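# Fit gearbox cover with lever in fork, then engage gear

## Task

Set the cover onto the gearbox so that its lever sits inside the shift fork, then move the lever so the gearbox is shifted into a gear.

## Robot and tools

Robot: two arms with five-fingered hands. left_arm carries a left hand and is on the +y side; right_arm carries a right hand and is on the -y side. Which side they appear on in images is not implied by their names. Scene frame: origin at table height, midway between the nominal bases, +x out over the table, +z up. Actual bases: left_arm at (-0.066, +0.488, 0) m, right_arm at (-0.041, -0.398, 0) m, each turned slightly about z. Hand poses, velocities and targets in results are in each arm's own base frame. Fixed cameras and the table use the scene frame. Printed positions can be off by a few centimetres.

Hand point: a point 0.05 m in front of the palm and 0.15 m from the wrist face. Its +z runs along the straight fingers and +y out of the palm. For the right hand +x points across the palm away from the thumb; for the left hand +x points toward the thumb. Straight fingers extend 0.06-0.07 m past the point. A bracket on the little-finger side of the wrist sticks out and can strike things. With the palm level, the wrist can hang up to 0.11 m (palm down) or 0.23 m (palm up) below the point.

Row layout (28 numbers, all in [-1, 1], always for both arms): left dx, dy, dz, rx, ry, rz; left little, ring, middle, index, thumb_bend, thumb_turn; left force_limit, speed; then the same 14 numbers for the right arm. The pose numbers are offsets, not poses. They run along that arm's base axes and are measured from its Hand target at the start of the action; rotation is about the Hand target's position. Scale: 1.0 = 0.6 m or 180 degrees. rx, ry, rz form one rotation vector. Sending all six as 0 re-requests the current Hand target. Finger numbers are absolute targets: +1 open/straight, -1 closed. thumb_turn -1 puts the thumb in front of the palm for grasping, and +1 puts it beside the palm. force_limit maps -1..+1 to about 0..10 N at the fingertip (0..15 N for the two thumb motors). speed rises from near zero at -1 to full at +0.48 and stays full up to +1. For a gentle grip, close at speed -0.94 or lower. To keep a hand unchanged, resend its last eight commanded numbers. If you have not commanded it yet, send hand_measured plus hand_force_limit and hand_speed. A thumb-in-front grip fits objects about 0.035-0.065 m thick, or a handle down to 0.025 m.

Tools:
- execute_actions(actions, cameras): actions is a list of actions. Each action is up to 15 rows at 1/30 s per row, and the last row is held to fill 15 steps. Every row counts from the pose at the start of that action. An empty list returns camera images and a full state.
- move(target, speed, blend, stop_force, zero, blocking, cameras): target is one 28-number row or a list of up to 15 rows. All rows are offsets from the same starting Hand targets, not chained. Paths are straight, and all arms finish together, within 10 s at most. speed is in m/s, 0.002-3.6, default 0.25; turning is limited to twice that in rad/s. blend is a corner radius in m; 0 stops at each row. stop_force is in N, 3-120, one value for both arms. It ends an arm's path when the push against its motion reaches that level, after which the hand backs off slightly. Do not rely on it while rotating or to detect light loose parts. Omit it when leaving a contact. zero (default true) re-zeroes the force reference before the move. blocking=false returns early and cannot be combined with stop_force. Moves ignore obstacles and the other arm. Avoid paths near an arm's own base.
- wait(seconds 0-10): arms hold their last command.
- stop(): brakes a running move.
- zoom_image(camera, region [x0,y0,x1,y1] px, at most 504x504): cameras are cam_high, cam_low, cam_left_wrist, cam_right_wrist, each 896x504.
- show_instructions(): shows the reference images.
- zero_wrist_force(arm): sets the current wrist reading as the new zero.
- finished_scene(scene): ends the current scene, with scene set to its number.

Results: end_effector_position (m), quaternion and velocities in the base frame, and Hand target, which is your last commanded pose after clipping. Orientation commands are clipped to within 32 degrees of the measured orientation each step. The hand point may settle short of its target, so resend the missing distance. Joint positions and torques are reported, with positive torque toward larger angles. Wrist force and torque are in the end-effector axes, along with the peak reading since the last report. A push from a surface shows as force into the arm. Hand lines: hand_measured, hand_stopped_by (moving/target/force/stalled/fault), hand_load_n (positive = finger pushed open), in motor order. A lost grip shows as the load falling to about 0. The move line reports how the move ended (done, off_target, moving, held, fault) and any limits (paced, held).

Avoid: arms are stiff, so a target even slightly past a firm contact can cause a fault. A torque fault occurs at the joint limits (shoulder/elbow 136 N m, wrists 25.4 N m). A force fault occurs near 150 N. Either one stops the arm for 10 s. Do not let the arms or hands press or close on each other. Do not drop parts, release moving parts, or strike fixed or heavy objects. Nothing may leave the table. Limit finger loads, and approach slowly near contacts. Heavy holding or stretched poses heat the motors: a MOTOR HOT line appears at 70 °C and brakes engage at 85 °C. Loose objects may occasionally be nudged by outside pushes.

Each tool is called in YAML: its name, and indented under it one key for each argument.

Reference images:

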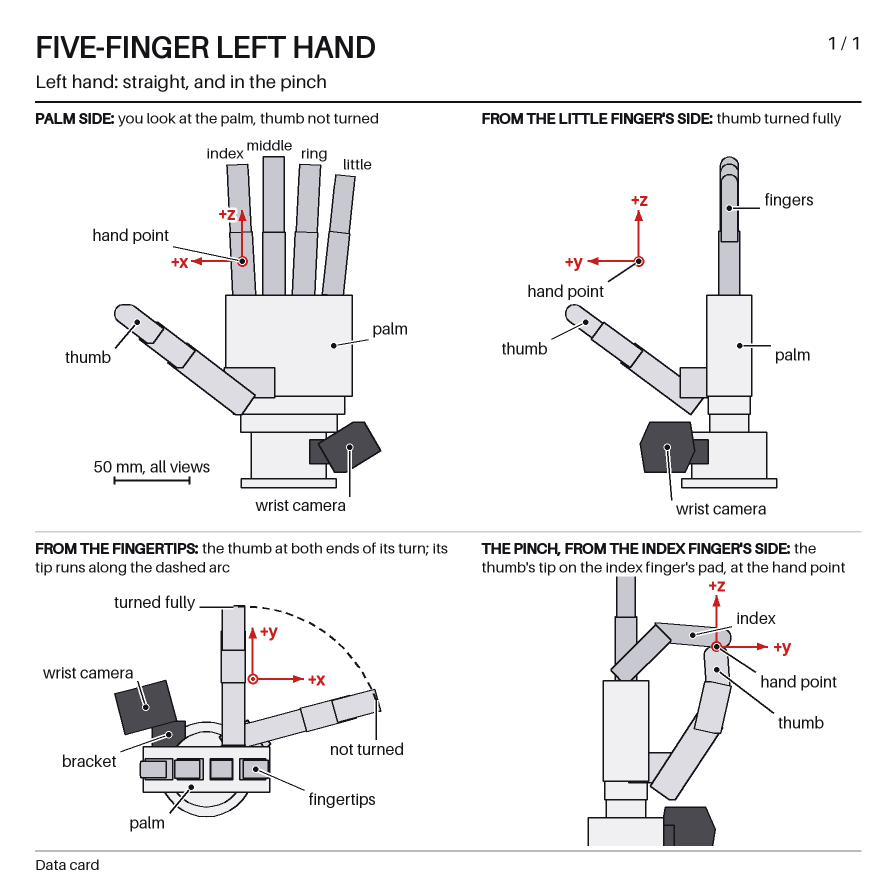

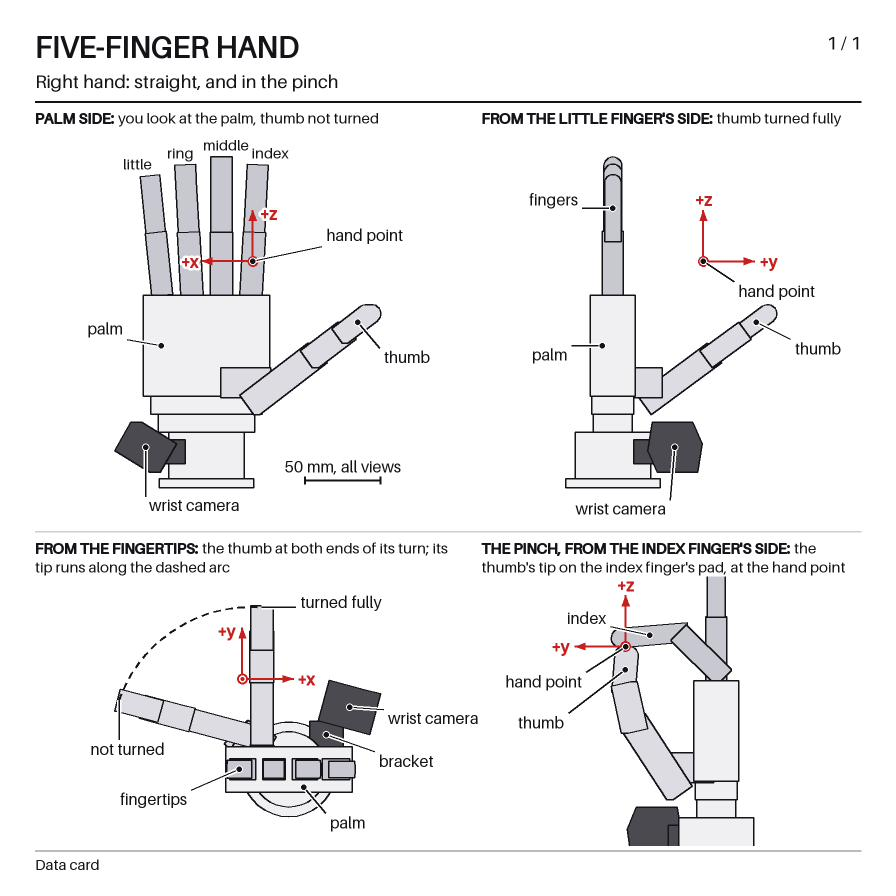

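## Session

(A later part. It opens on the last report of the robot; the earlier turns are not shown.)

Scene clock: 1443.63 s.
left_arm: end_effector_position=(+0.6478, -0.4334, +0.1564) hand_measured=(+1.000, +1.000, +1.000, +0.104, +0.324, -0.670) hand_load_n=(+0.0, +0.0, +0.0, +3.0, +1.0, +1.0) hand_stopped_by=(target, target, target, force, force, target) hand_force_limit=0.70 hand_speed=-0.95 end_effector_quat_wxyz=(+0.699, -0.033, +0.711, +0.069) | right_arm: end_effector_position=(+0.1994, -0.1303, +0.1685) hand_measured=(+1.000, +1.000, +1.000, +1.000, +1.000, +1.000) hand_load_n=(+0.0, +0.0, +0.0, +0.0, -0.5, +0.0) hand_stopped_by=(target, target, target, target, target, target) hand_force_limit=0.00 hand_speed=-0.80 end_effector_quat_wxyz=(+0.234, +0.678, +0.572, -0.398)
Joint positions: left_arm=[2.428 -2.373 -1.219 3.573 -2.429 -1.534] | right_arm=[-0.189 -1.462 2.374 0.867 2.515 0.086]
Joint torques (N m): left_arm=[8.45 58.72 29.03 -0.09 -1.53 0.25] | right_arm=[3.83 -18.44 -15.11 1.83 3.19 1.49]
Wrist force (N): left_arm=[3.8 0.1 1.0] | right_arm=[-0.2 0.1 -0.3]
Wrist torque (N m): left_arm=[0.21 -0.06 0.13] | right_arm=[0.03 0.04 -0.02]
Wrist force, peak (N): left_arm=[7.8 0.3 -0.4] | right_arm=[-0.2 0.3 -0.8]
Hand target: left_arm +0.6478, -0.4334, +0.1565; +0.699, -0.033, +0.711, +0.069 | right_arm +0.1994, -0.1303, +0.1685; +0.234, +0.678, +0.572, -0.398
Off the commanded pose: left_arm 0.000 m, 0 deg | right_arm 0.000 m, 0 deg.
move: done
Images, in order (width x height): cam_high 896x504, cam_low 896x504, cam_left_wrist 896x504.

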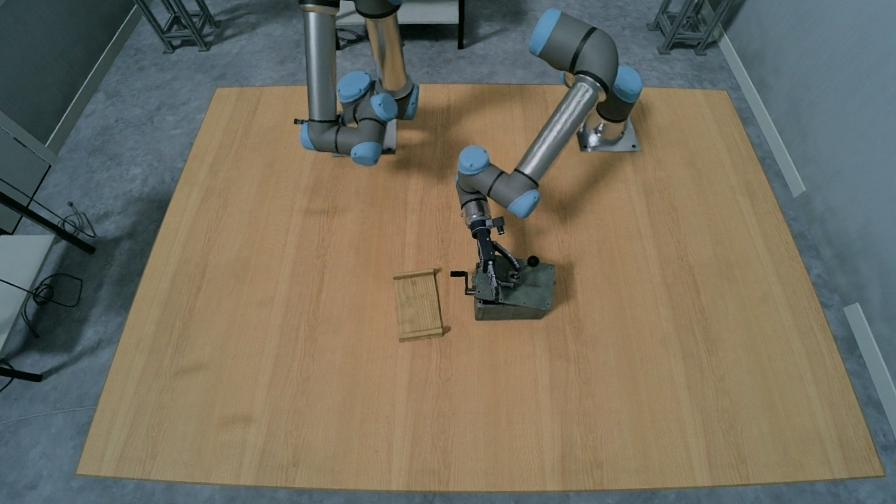

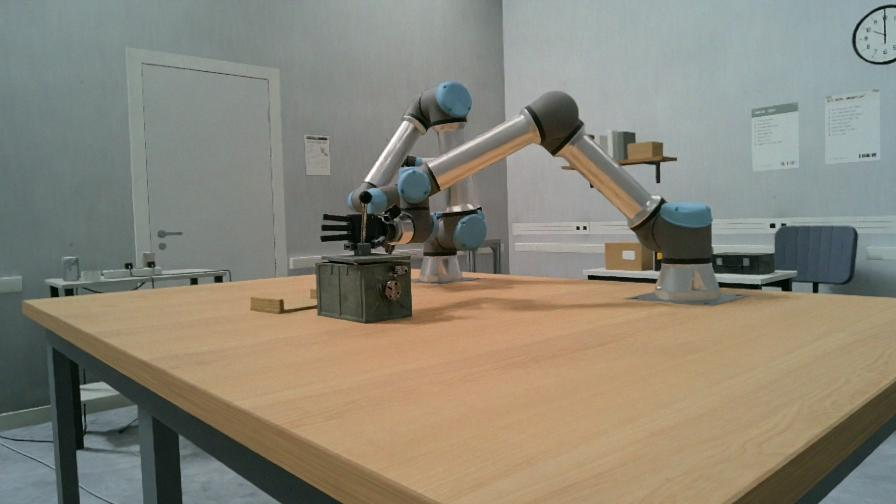

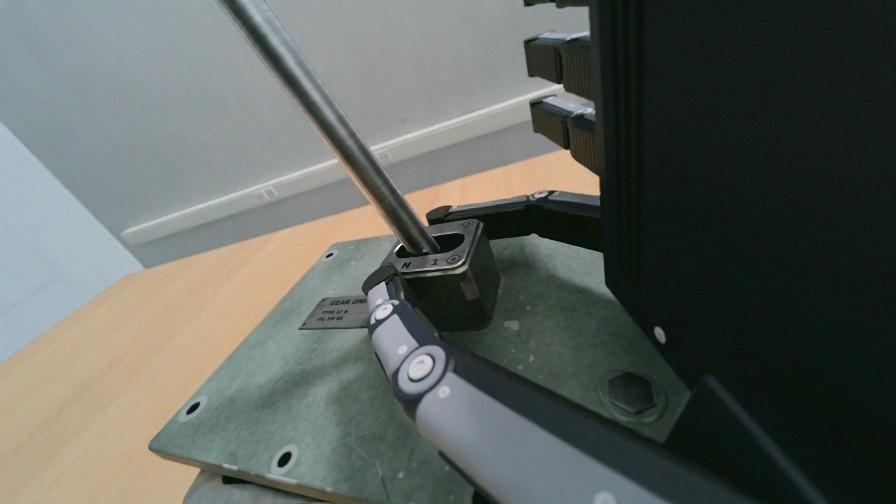

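move:
  target:
    - [0,0,0,0,0,0,1,1,1,-0.62,-0.52,-0.67,0.7,-0.93,0,0,0,0,0,0,1,1,1,1,1,1,0,-0.8]
    - [0.0083,-0.0117,0,0,0,0.0472,1,1,1,-0.62,-0.52,-0.67,0.7,-0.93,0,0,0,0,0,0,1,1,1,1,1,1,0,-0.8]
  speed: 0.06
  cameras: ["cam_high","cam_left_wrist","cam_low"]

zoom_image:
  camera: "cam_high"
  region: [450, 230, 570, 330]

zoom_image:
  camera: "cam_low"
  region: [312, 235, 422, 275]

Scene clock: 1552.60 s.
left_arm: end_effector_position=(+0.6528, -0.4404, +0.1565) hand_measured=(+1.000, +1.000, +1.000, +0.092, +0.298, -0.670) hand_load_n=(+0.0, +0.0, +0.0, +9.5, +13.5, +1.0) hand_stopped_by=(target, target, target, force, force, target) hand_force_limit=0.70 hand_speed=-0.93 end_effector_quat_wxyz=(+0.692, -0.086, +0.706, +0.120) | right_arm: end_effector_position=(+0.1994, -0.1303, +0.1685) hand_measured=(+1.000, +1.000, +1.000, +1.000, +1.000, +1.000) hand_load_n=(+0.0, +0.0, +0.0, +0.0, +0.0, +0.0) hand_stopped_by=(target, target, target, target, target, target) hand_force_limit=0.00 hand_speed=-0.80 end_effector_quat_wxyz=(+0.234, +0.678, +0.572, -0.398)
Joint positions: left_arm=[2.405 -2.488 -1.002 3.466 -2.601 -1.541] | right_arm=[-0.189 -1.462 2.374 0.867 2.515 0.086]
Joint torques (N m): left_arm=[-14.89 47.66 32.77 -0.01 -1.55 -2.07] | right_arm=[4.13 -18.86 -14.62 1.84 3.02 1.8]
Wrist force (N): left_arm=[6.4 5.9 0.5] | right_arm=[0.0 0.2 -0.5]
Wrist torque (N m): left_arm=[0.38 -0.09 0.29] | right_arm=[0.06 0.02 0.01]
Wrist force, peak (N): left_arm=[8.9 0.1 -0.6] | right_arm=[0.1 0.0 -0.8]
Hand target: left_arm +0.6528, -0.4404, +0.1565; +0.692, -0.086, +0.706, +0.120 | right_arm +0.1994, -0.1303, +0.1685; +0.234, +0.678, +0.572, -0.398
Off the commanded pose: left_arm 0.000 m, 0 deg | right_arm 0.000 m, 0 deg.
move: done
Images, in order (width x height): cam_high 896x504, cam_low 896x504, cam_left_wrist 896x504.

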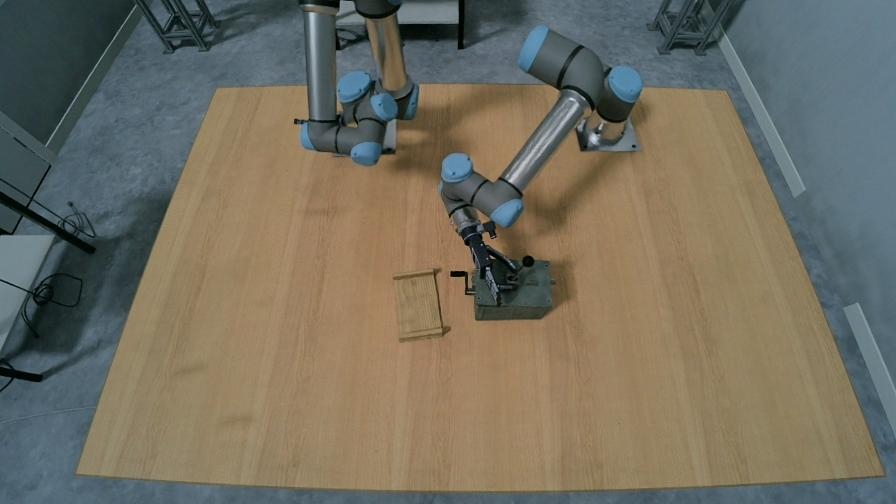

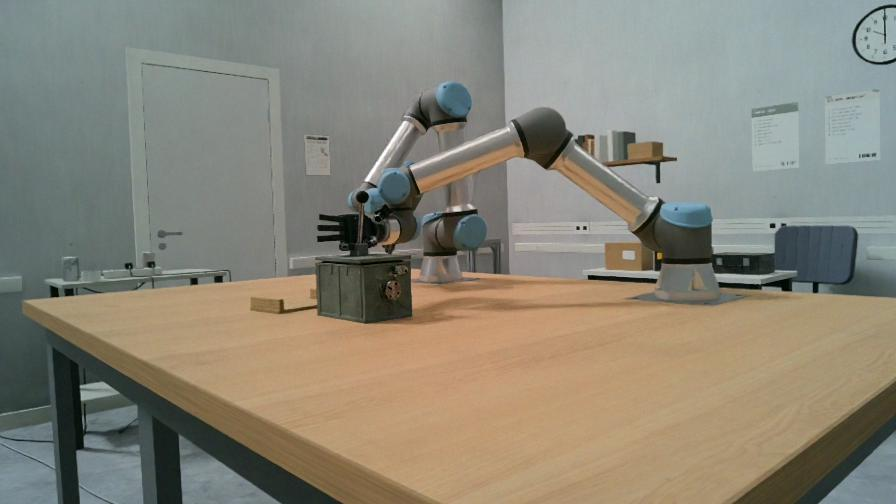

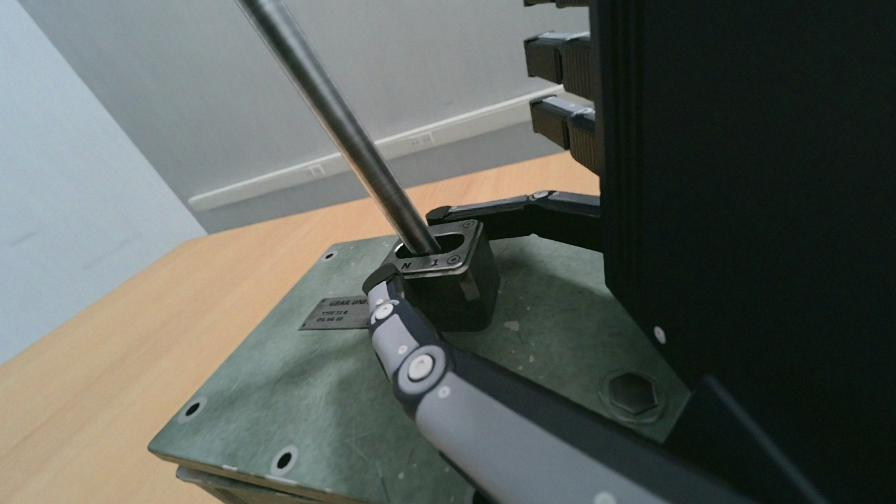

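Scaled by 4.200 from the camera's 896x504 image, which has a finer 1280x720 frame.

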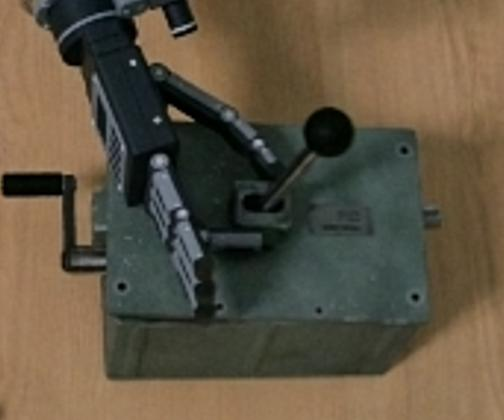

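Scaled by 4.582 from the camera's 896x504 image, which has a finer 1280x720 frame.

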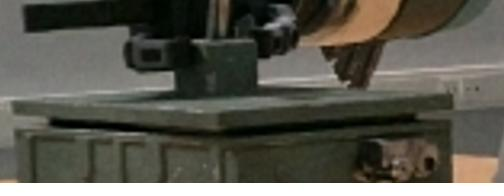

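move:
  target:
    - [0.0003,-0.0003,0.003,0,0,0.009,1,1,1,-0.62,-0.52,-0.67,0.7,-0.93,0,0,0,0,0,0,1,1,1,1,1,1,0,-0.8]
  speed: 0.05

move:
  target:
    - [0,0,-0.016,0,0,0,1,1,1,-0.62,-0.52,-0.67,0.7,-0.93,0,0,0,0,0,0,1,1,1,1,1,1,0,-0.8]
  speed: 0.012
  stop_force: 7
  cameras: ["cam_high","cam_low"]

zoom_image:
  camera: "cam_high"
  region: [450, 230, 570, 330]

zoom_image:
  camera: "cam_low"
  region: [312, 235, 422, 275]

Scene clock: 1620.07 s.
left_arm: end_effector_position=(+0.6530, -0.4406, +0.1583) hand_measured=(+1.000, +1.000, +1.000, +0.092, +0.298, -0.670) hand_load_n=(+0.0, +0.0, +0.0, +11.5, +12.5, +3.5) hand_stopped_by=(target, target, target, force, force, target) hand_force_limit=0.70 hand_speed=-0.93 end_effector_quat_wxyz=(+0.691, -0.096, +0.705, +0.130) | right_arm: end_effector_position=(+0.1994, -0.1303, +0.1685) hand_measured=(+1.000, +1.000, +1.000, +1.000, +1.000, +1.000) hand_load_n=(+0.0, +0.0, +0.0, +0.0, +0.0, +0.0) hand_stopped_by=(target, target, target, target, target, target) hand_force_limit=0.00 hand_speed=-0.80 end_effector_quat_wxyz=(+0.234, +0.678, +0.572, -0.398)
Joint positions: left_arm=[2.402 -2.507 -0.961 3.442 -2.632 -1.542] | right_arm=[-0.189 -1.462 2.374 0.867 2.515 0.086]
Joint torques (N m): left_arm=[-12.73 49.9 31.82 -0.19 -2.19 -1.72] | right_arm=[4.28 -17.37 -16.24 1.99 3.36 1.96]
Wrist force (N): left_arm=[9.1 1.8 0.0] | right_arm=[0.1 0.1 -0.4]
Wrist torque (N m): left_arm=[0.26 -0.10 0.29] | right_arm=[0.05 0.00 0.01]
Wrist force, peak (N): left_arm=[9.6 2.5 0.2] | right_arm=[-0.1 0.4 -0.7]
Hand target: left_arm +0.6530, -0.4406, +0.1583; +0.691, -0.096, +0.705, +0.130 | right_arm +0.1994, -0.1303, +0.1685; +0.234, +0.678, +0.572, -0.398
Off the commanded pose: left_arm 0.000 m, 0 deg | right_arm 0.000 m, 0 deg.
move: done

Scene clock: 1621.93 s.
left_arm: end_effector_position=(+0.6529, -0.4405, +0.1514) hand_measured=(+1.000, +1.000, +1.000, +0.092, +0.298, -0.670) hand_load_n=(+0.0, +0.0, +0.0, +13.0, +11.5, +0.0) hand_stopped_by=(target, target, target, force, force, target) hand_force_limit=0.70 hand_speed=-0.93 end_effector_quat_wxyz=(+0.690, -0.096, +0.705, +0.130) | right_arm: end_effector_position=(+0.1994, -0.1303, +0.1685) hand_measured=(+1.000, +1.000, +1.000, +1.000, +1.000, +1.000) hand_load_n=(+0.0, +0.0, +0.0, +0.0, +0.0, +0.0) hand_stopped_by=(target, target, target, target, target, target) hand_force_limit=0.00 hand_speed=-0.80 end_effector_quat_wxyz=(+0.234, +0.678, +0.572, -0.398)
Joint positions: left_arm=[2.402 -2.514 -0.967 3.454 -2.632 -1.542] | right_arm=[-0.189 -1.462 2.374 0.867 2.515 0.086]
Joint torques (N m): left_arm=[-13.26 63.91 31.38 0.22 1.52 -1.57] | right_arm=[4.66 -18.33 -15.34 2.1 3.36 1.67]
Wrist force (N): left_arm=[3.6 9.4 4.1] | right_arm=[0.2 0.2 -0.5]
Wrist torque (N m): left_arm=[0.14 -0.14 0.29] | right_arm=[0.06 0.00 0.01]
Wrist force, peak (N): left_arm=[3.2 12.2 4.6] | right_arm=[-0.1 0.1 -0.8]
Hand target: left_arm +0.6529, -0.4405, +0.1514; +0.690, -0.096, +0.705, +0.130 (not the last commanded pose) | right_arm +0.1994, -0.1303, +0.1685; +0.234, +0.678, +0.572, -0.398
Off the commanded pose: left_arm 0.003 m, 0 deg | right_arm 0.000 m, 0 deg.
move: contact (left_arm)
Images, in order (width x height): cam_high 896x504, cam_low 896x504.

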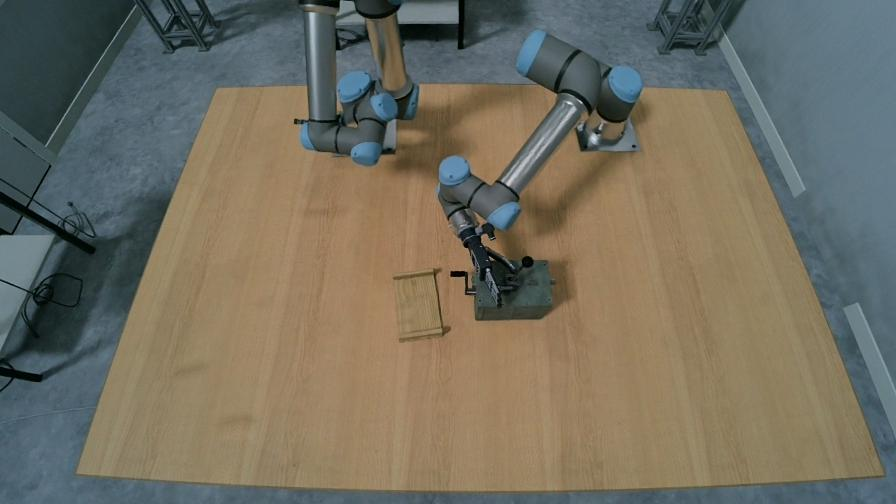

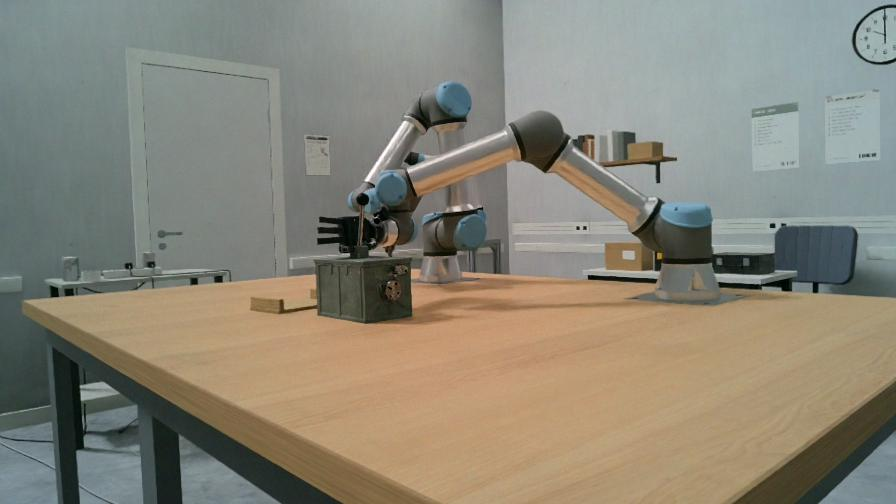

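Scaled by 4.200 from the camera's 896x504 image, which has a finer 1280x720 frame.

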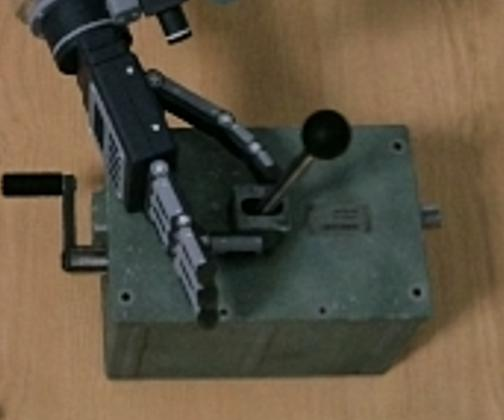

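Scaled by 4.582 from the camera's 896x504 image, which has a finer 1280x720 frame.

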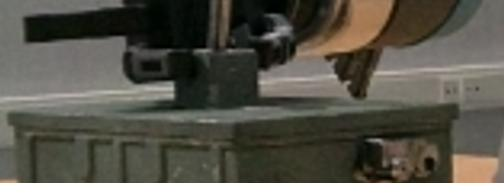

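zoom_image:
  camera: "cam_low"
  region: [312, 240, 372, 275]

zoom_image:
  camera: "cam_low"
  region: [362, 240, 422, 275]

Scaled by 8.400 from the camera's 896x504 image, which has a finer 1280x720 frame.

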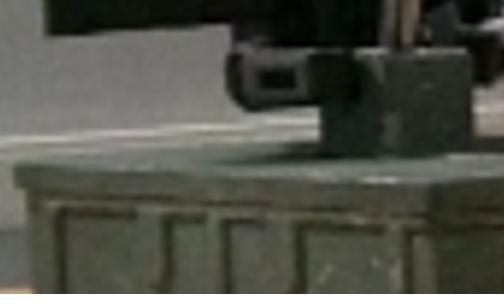

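Scaled by 8.400 from the camera's 896x504 image, which has a finer 1280x720 frame.

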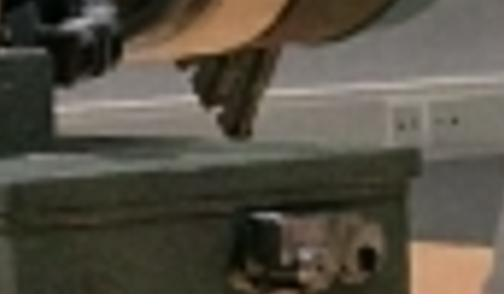

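move:
  target:
    - [0,0,0,0,0,0,1,1,1,0.45,0.5,-0.67,0.7,-0.5,0,0,0,0,0,0,1,1,1,1,1,1,0,-0.8]
    - [0,0,0.02,0,0,0,1,1,1,0.45,0.5,-0.67,0.7,-0.5,0,0,0,0,0,0,1,1,1,1,1,1,0,-0.8]
    - [0,0,0.02,0,0,-0.05,1,1,1,0.45,0.5,-0.67,0.7,-0.5,0,0,0,0,0,0,1,1,1,1,1,1,0,-0.8]
  speed: 0.08
  cameras: ["all"]

zoom_image:
  camera: "cam_high"
  region: [450, 230, 570, 330]

zoom_image:
  camera: "cam_low"
  region: [312, 235, 422, 275]

Scene clock: 1653.47 s.
left_arm: end_effector_position=(+0.6529, -0.4406, +0.1634) hand_measured=(+1.000, +1.000, +1.000, +0.450, +0.500, -0.670) hand_load_n=(+0.0, +0.0, +0.0, +0.0, +0.0, +0.0) hand_stopped_by=(target, target, target, target, target, target) hand_force_limit=0.70 hand_speed=-0.50 end_effector_quat_wxyz=(+0.699, -0.040, +0.710, +0.076) | right_arm: end_effector_position=(+0.1994, -0.1303, +0.1685) hand_measured=(+1.000, +1.000, +1.000, +1.000, +1.000, +1.000) hand_load_n=(+0.0, +0.0, +0.0, +0.0, +0.0, +0.0) hand_stopped_by=(target, target, target, target, target, target) hand_force_limit=0.00 hand_speed=-0.80 end_effector_quat_wxyz=(+0.234, +0.678, +0.572, -0.398)
Joint positions: left_arm=[2.422 -2.398 -1.153 3.531 -2.455 -1.535] | right_arm=[-0.189 -1.462 2.374 0.867 2.515 0.086]
Joint torques (N m): left_arm=[10.58 58.5 11.15 2.4 2.49 2.7] | right_arm=[5.45 -19.6 -16.68 1.68 3.66 1.79]
Wrist force (N): left_arm=[1.9 0.9 -0.2] | right_arm=[-0.2 0.2 -0.5]
Wrist torque (N m): left_arm=[0.25 -0.05 0.11] | right_arm=[0.07 0.05 -0.01]
Wrist force, peak (N): left_arm=[4.0 9.5 4.1] | right_arm=[0.2 0.3 -0.8]
Hand target: left_arm +0.6529, -0.4405, +0.1634; +0.699, -0.040, +0.710, +0.076 | right_arm +0.1994, -0.1303, +0.1685; +0.234, +0.678, +0.572, -0.398
Off the commanded pose: left_arm 0.000 m, 0 deg | right_arm 0.000 m, 0 deg.
move: done

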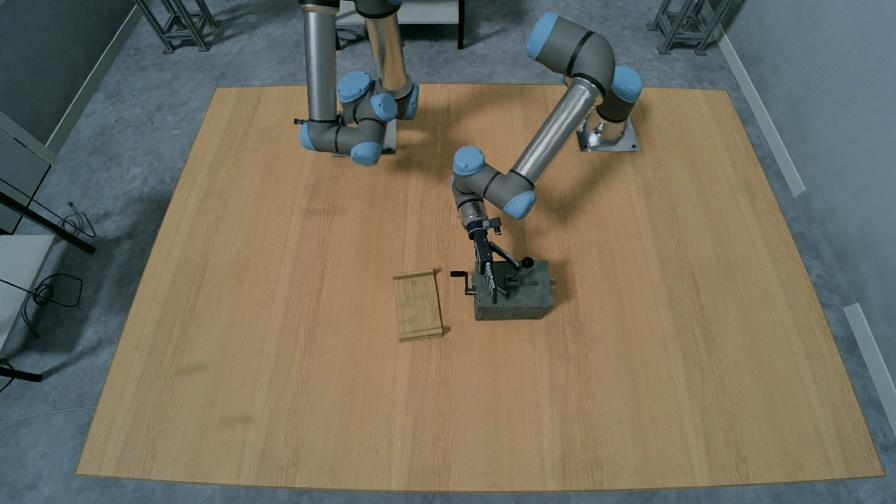

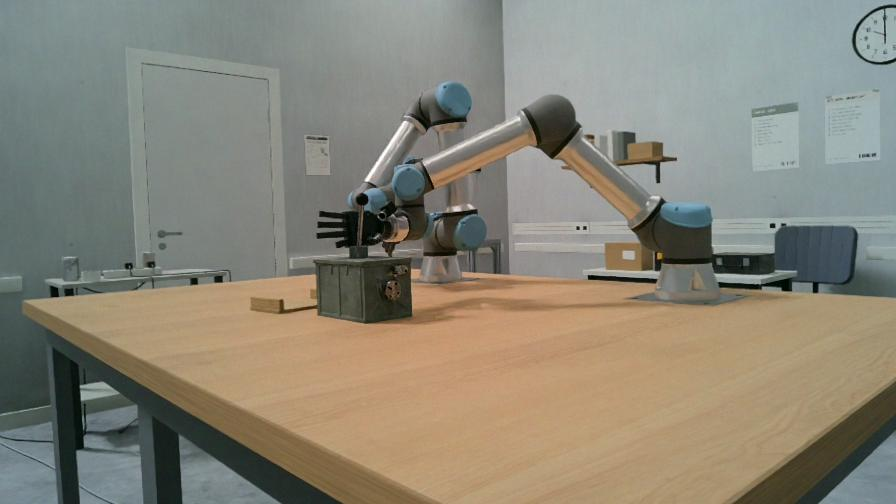

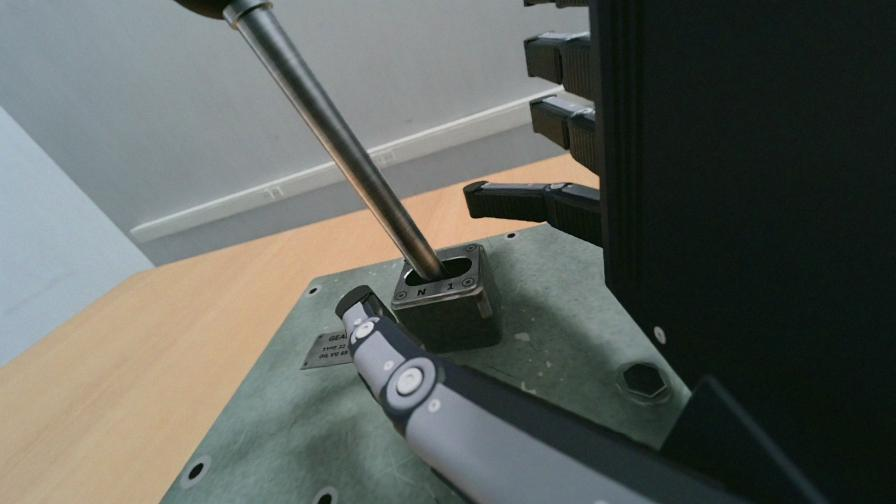

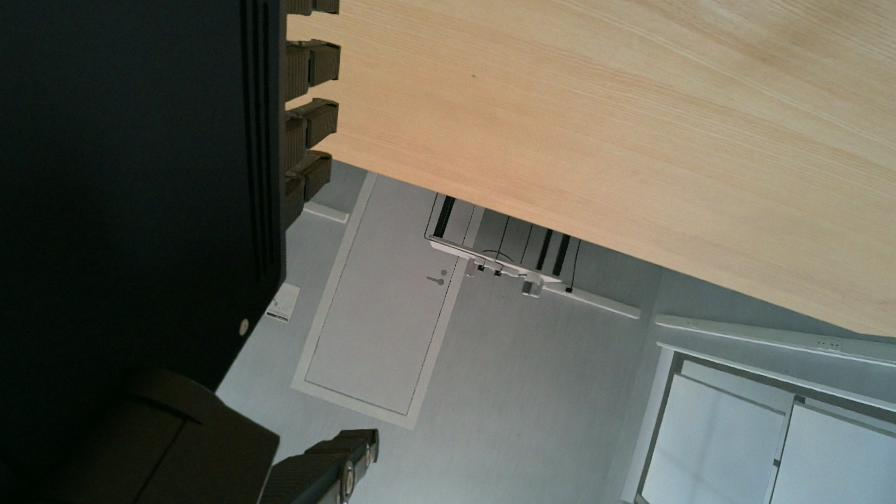

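Scaled by 4.200 from the camera's 896x504 image, which has a finer 1280x720 frame.

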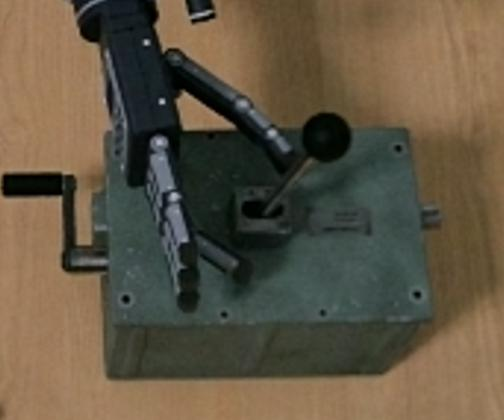

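Scaled by 4.582 from the camera's 896x504 image, which has a finer 1280x720 frame.

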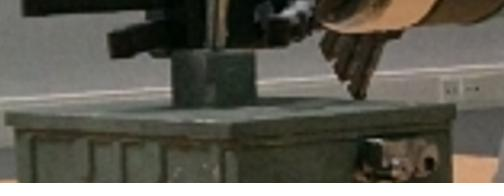

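move:
  target:
    - [0,0,0.0533,0,0,0,1,1,1,0.45,0.5,-0.67,0.7,-0.5,0,0,0,0,0,0,1,1,1,1,1,1,0,-0.8]
    - [-0.0333,-0.0583,0.0533,0,0,0,1,1,1,0.45,0.5,-0.67,0.7,-0.5,0,0,0,0,0,0,1,1,1,1,1,1,0,-0.8]
    - [-0.0333,-0.0583,0.1643,0,0,-0.0289,1,1,1,1,1,-0.6,-0.5,0.2,0,0,0,0,0,0,1,1,1,1,1,1,0,-0.8]
  speed: 0.12
  cameras: ["cam_high","cam_low","cam_left_wrist"]

zoom_image:
  camera: "cam_high"
  region: [450, 230, 570, 330]

Scene clock: 1701.00 s.
left_arm: end_effector_position=(+0.6330, -0.4755, +0.2620) hand_measured=(+1.000, +1.000, +1.000, +1.000, +1.000, -0.600) hand_load_n=(+0.0, +0.0, +0.0, +0.0, +0.0, +0.5) hand_stopped_by=(target, target, target, target, target, target) hand_force_limit=-0.50 hand_speed=0.20 end_effector_quat_wxyz=(+0.701, -0.008, +0.711, +0.044) | right_arm: end_effector_position=(+0.1994, -0.1303, +0.1685) hand_measured=(+1.000, +1.000, +1.000, +1.000, +1.000, +1.000) hand_load_n=(+0.0, +0.0, +0.0, +0.0, +0.0, +0.0) hand_stopped_by=(target, target, target, target, target, target) hand_force_limit=0.00 hand_speed=-0.80 end_effector_quat_wxyz=(+0.234, +0.678, +0.572, -0.398)
Joint positions: left_arm=[2.379 -2.302 -1.062 3.345 -2.407 -1.534] | right_arm=[-0.189 -1.462 2.374 0.867 2.515 0.086]
Joint torques (N m): left_arm=[11.41 57.36 30.79 -0.32 2.34 -2.19] | right_arm=[6.27 -17.51 -16.65 1.82 3.53 1.44]
Wrist force (N): left_arm=[2.1 0.7 -0.5] | right_arm=[0.0 0.3 -0.4]
Wrist torque (N m): left_arm=[0.25 -0.08 0.23] | right_arm=[0.07 0.01 0.01]
Wrist force, peak (N): left_arm=[3.6 0.9 -0.2] | right_arm=[0.1 0.2 -0.9]
Hand target: left_arm +0.6330, -0.4755, +0.2620; +0.701, -0.008, +0.711, +0.044 | right_arm +0.1994, -0.1303, +0.1685; +0.234, +0.678, +0.572, -0.398
Off the commanded pose: left_arm 0.000 m, 0 deg | right_arm 0.000 m, 0 deg.
move: done
Images, in order (width x height): cam_high 896x504, cam_low 896x504, cam_left_wrist 896x504.

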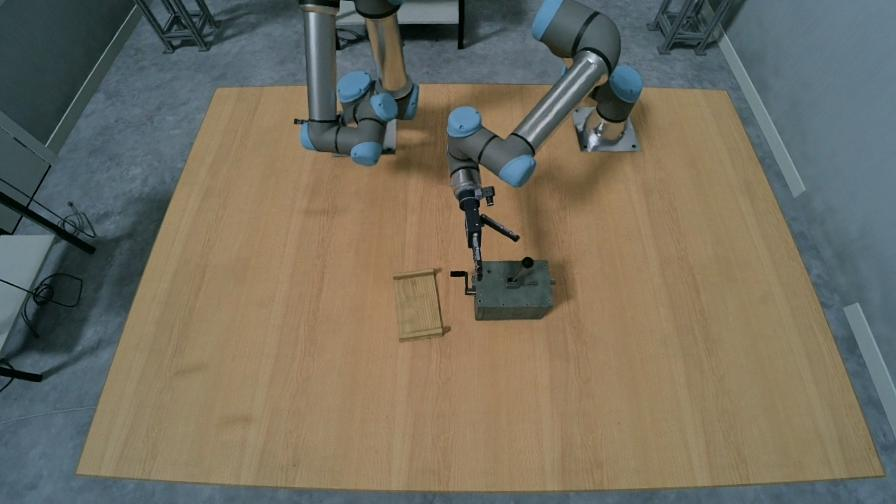

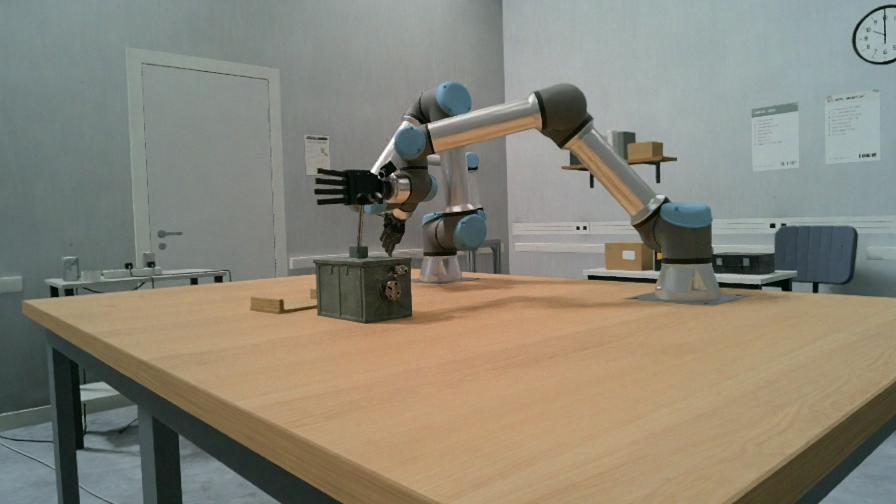

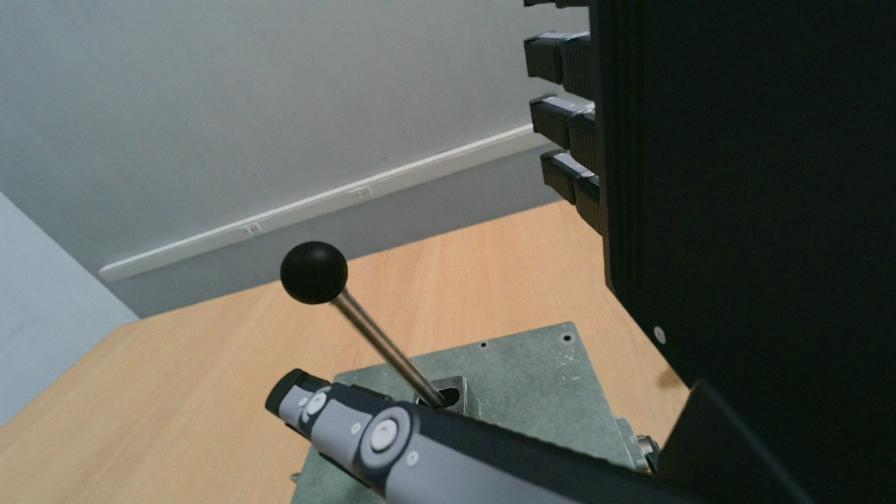

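Scaled by 4.200 from the camera's 896x504 image, which has a finer 1280x720 frame.

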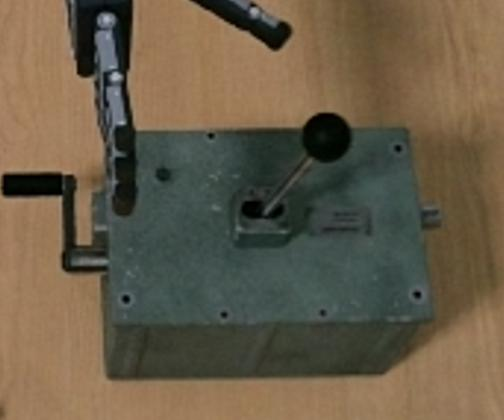

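move:
  target:
    - [0.015,0.05,0,0,0,0,1,1,1,1,1,-0.6,-0.5,0.2,0,0,0,0,0,0,1,1,1,1,1,1,0,-0.8]
    - [0.015,0.1358,0,0,0,0,1,1,1,1,1,-0.6,-0.5,0.2,0,0,0,0,0,0,1,1,1,1,1,1,0,-0.8]
  speed: 0.06
  blend: 0.005
  stop_force: 4
  cameras: ["cam_high","cam_low","cam_left_wrist"]

zoom_image:
  camera: "cam_high"
  region: [450, 230, 570, 330]

Scene clock: 1723.83 s.
left_arm: end_effector_position=(+0.6420, -0.3940, +0.2620) hand_measured=(+1.000, +1.000, +1.000, +1.000, +1.000, -0.600) hand_load_n=(+0.0, +0.0, +0.0, +0.0, +0.0, +0.0) hand_stopped_by=(target, target, target, target, target, target) hand_force_limit=-0.50 hand_speed=0.20 end_effector_quat_wxyz=(+0.701, -0.008, +0.711, +0.044) | right_arm: end_effector_position=(+0.1994, -0.1303, +0.1685) hand_measured=(+1.000, +1.000, +1.000, +1.000, +1.000, +1.000) hand_load_n=(+0.0, +0.0, +0.0, +0.0, +0.0, +0.0) hand_stopped_by=(target, target, target, target, target, target) hand_force_limit=0.00 hand_speed=-0.80 end_effector_quat_wxyz=(+0.234, +0.678, +0.572, -0.398)
Joint positions: left_arm=[2.486 -2.153 -1.312 3.449 -2.3 -1.531] | right_arm=[-0.189 -1.462 2.374 0.867 2.515 0.086]
Joint torques (N m): left_arm=[11.16 51.82 10.73 2.64 2.39 2.81] | right_arm=[4.23 -17.48 -16.64 2.16 3.73 2.1]
Wrist force (N): left_arm=[1.9 0.9 -0.4] | right_arm=[0.1 0.1 -0.4]
Wrist torque (N m): left_arm=[0.27 -0.04 0.11] | right_arm=[0.04 -0.01 0.01]
Wrist force, peak (N): left_arm=[2.5 1.0 -0.6] | right_arm=[-0.3 0.3 -0.7]
Hand target: left_arm +0.6420, -0.3940, +0.2620; +0.701, -0.008, +0.711, +0.044 | right_arm +0.1994, -0.1303, +0.1685; +0.234, +0.678, +0.572, -0.398
Off the commanded pose: left_arm 0.000 m, 0 deg | right_arm 0.000 m, 0 deg.
move: done
Images, in order (width x height): cam_high 896x504, cam_low 896x504, cam_left_wrist 896x504.

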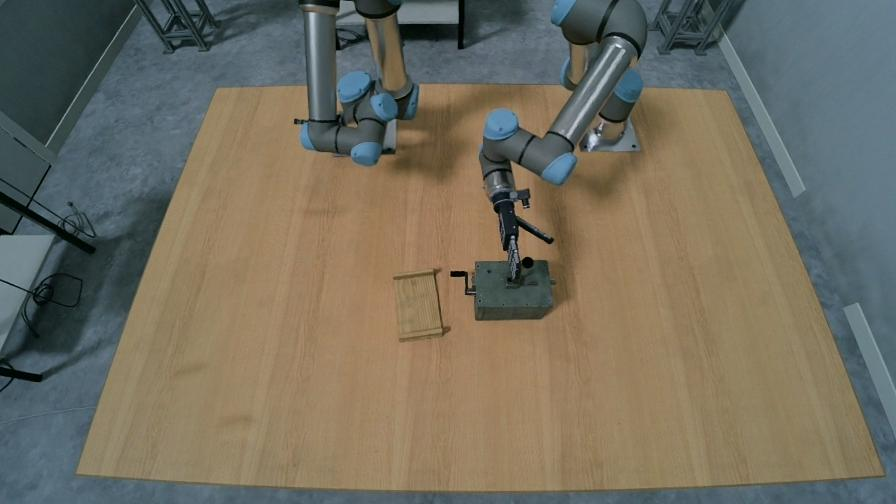

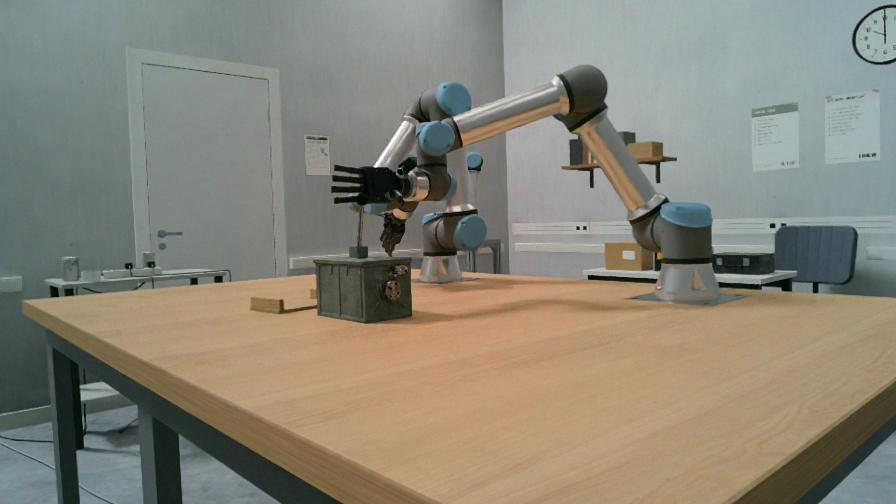

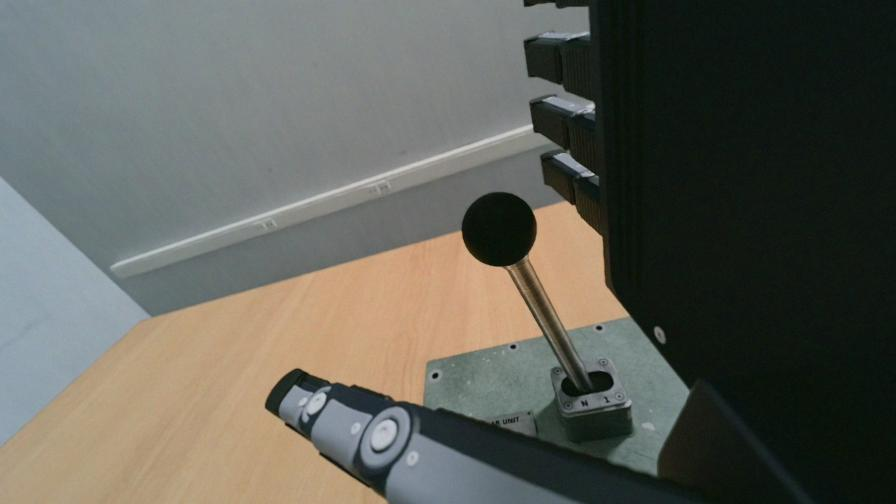

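Scaled by 4.200 from the camera's 896x504 image, which has a finer 1280x720 frame.

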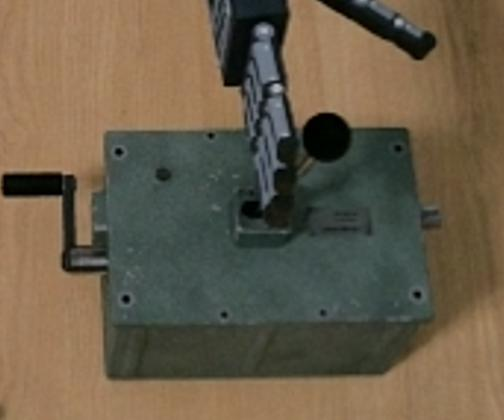

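move:
  target:
    - [0,0,0,0,0,0,1,1,1,0.38,0.4,-0.6,-0.5,-0.3,0,0,0,0,0,0,1,1,1,1,1,1,0,-0.8]
    - [0,0,0,0,0,0,1,1,1,-0.6,-0.5,-0.6,-0.5,-0.85,0,0,0,0,0,0,1,1,1,1,1,1,0,-0.8]
  speed: 0.06
  cameras: ["cam_high","cam_left_wrist"]

zoom_image:
  camera: "cam_high"
  region: [450, 230, 570, 330]

Scene clock: 1756.57 s.
left_arm: end_effector_position=(+0.6420, -0.3940, +0.2620) hand_measured=(+1.000, +1.000, +1.000, +0.450, -0.500, -0.600) hand_load_n=(+0.0, +0.0, +0.0, +2.0, +0.5, +0.0) hand_stopped_by=(target, target, target, force, target, target) hand_force_limit=-0.50 hand_speed=-0.85 end_effector_quat_wxyz=(+0.701, -0.008, +0.711, +0.044) | right_arm: end_effector_position=(+0.1994, -0.1303, +0.1685) hand_measured=(+1.000, +1.000, +1.000, +1.000, +1.000, +1.000) hand_load_n=(+0.0, +0.0, +0.0, +0.0, +0.0, +0.0) hand_stopped_by=(target, target, target, target, target, target) hand_force_limit=0.00 hand_speed=-0.80 end_effector_quat_wxyz=(+0.234, +0.678, +0.572, -0.398)
Joint positions: left_arm=[2.486 -2.153 -1.312 3.449 -2.3 -1.531] | right_arm=[-0.189 -1.462 2.374 0.867 2.515 0.086]
Joint torques (N m): left_arm=[1.53 47.08 14.85 0.13 -2.3 2.71] | right_arm=[3.76 -19.44 -16.25 1.93 3.66 1.82]
Wrist force (N): left_arm=[2.8 0.0 2.4] | right_arm=[0.1 0.0 -0.6]
Wrist torque (N m): left_arm=[0.17 -0.07 0.16] | right_arm=[0.04 0.01 0.01]
Wrist force, peak (N): left_arm=[3.2 -0.2 2.5] | right_arm=[0.2 0.1 -0.8]
Hand target: left_arm +0.6420, -0.3940, +0.2620; +0.701, -0.008, +0.711, +0.044 | right_arm +0.1994, -0.1303, +0.1685; +0.234, +0.678, +0.572, -0.398
Off the commanded pose: left_arm 0.000 m, 0 deg | right_arm 0.000 m, 0 deg.
move: done
Images, in order (width x height): cam_high 896x504, cam_left_wrist 896x504.

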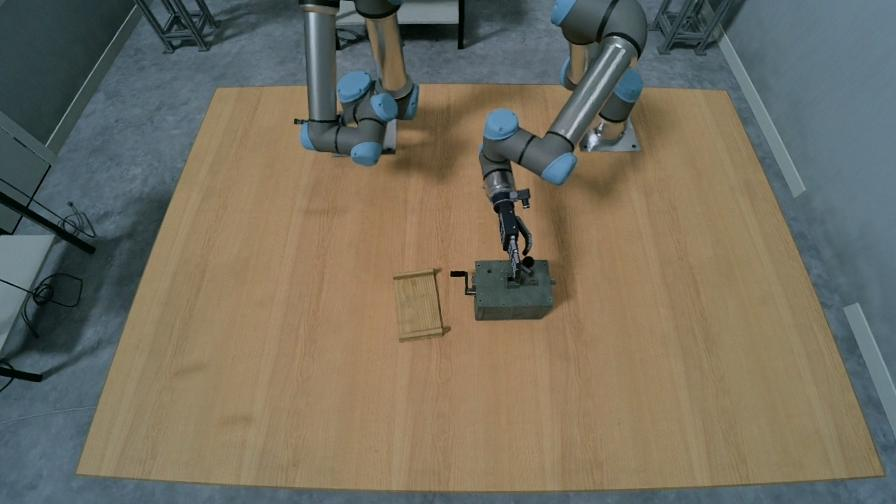

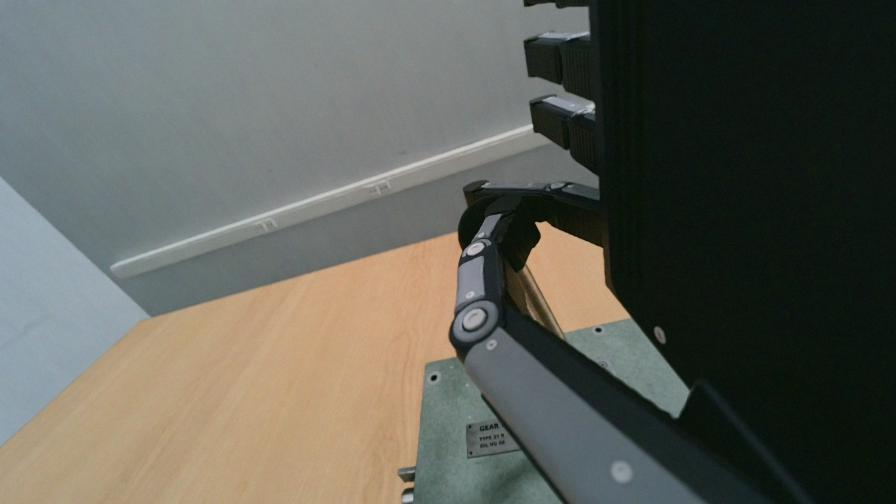

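Scaled by 4.200 from the camera's 896x504 image, which has a finer 1280x720 frame.

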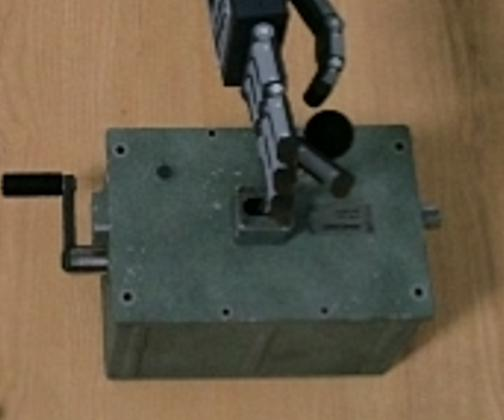

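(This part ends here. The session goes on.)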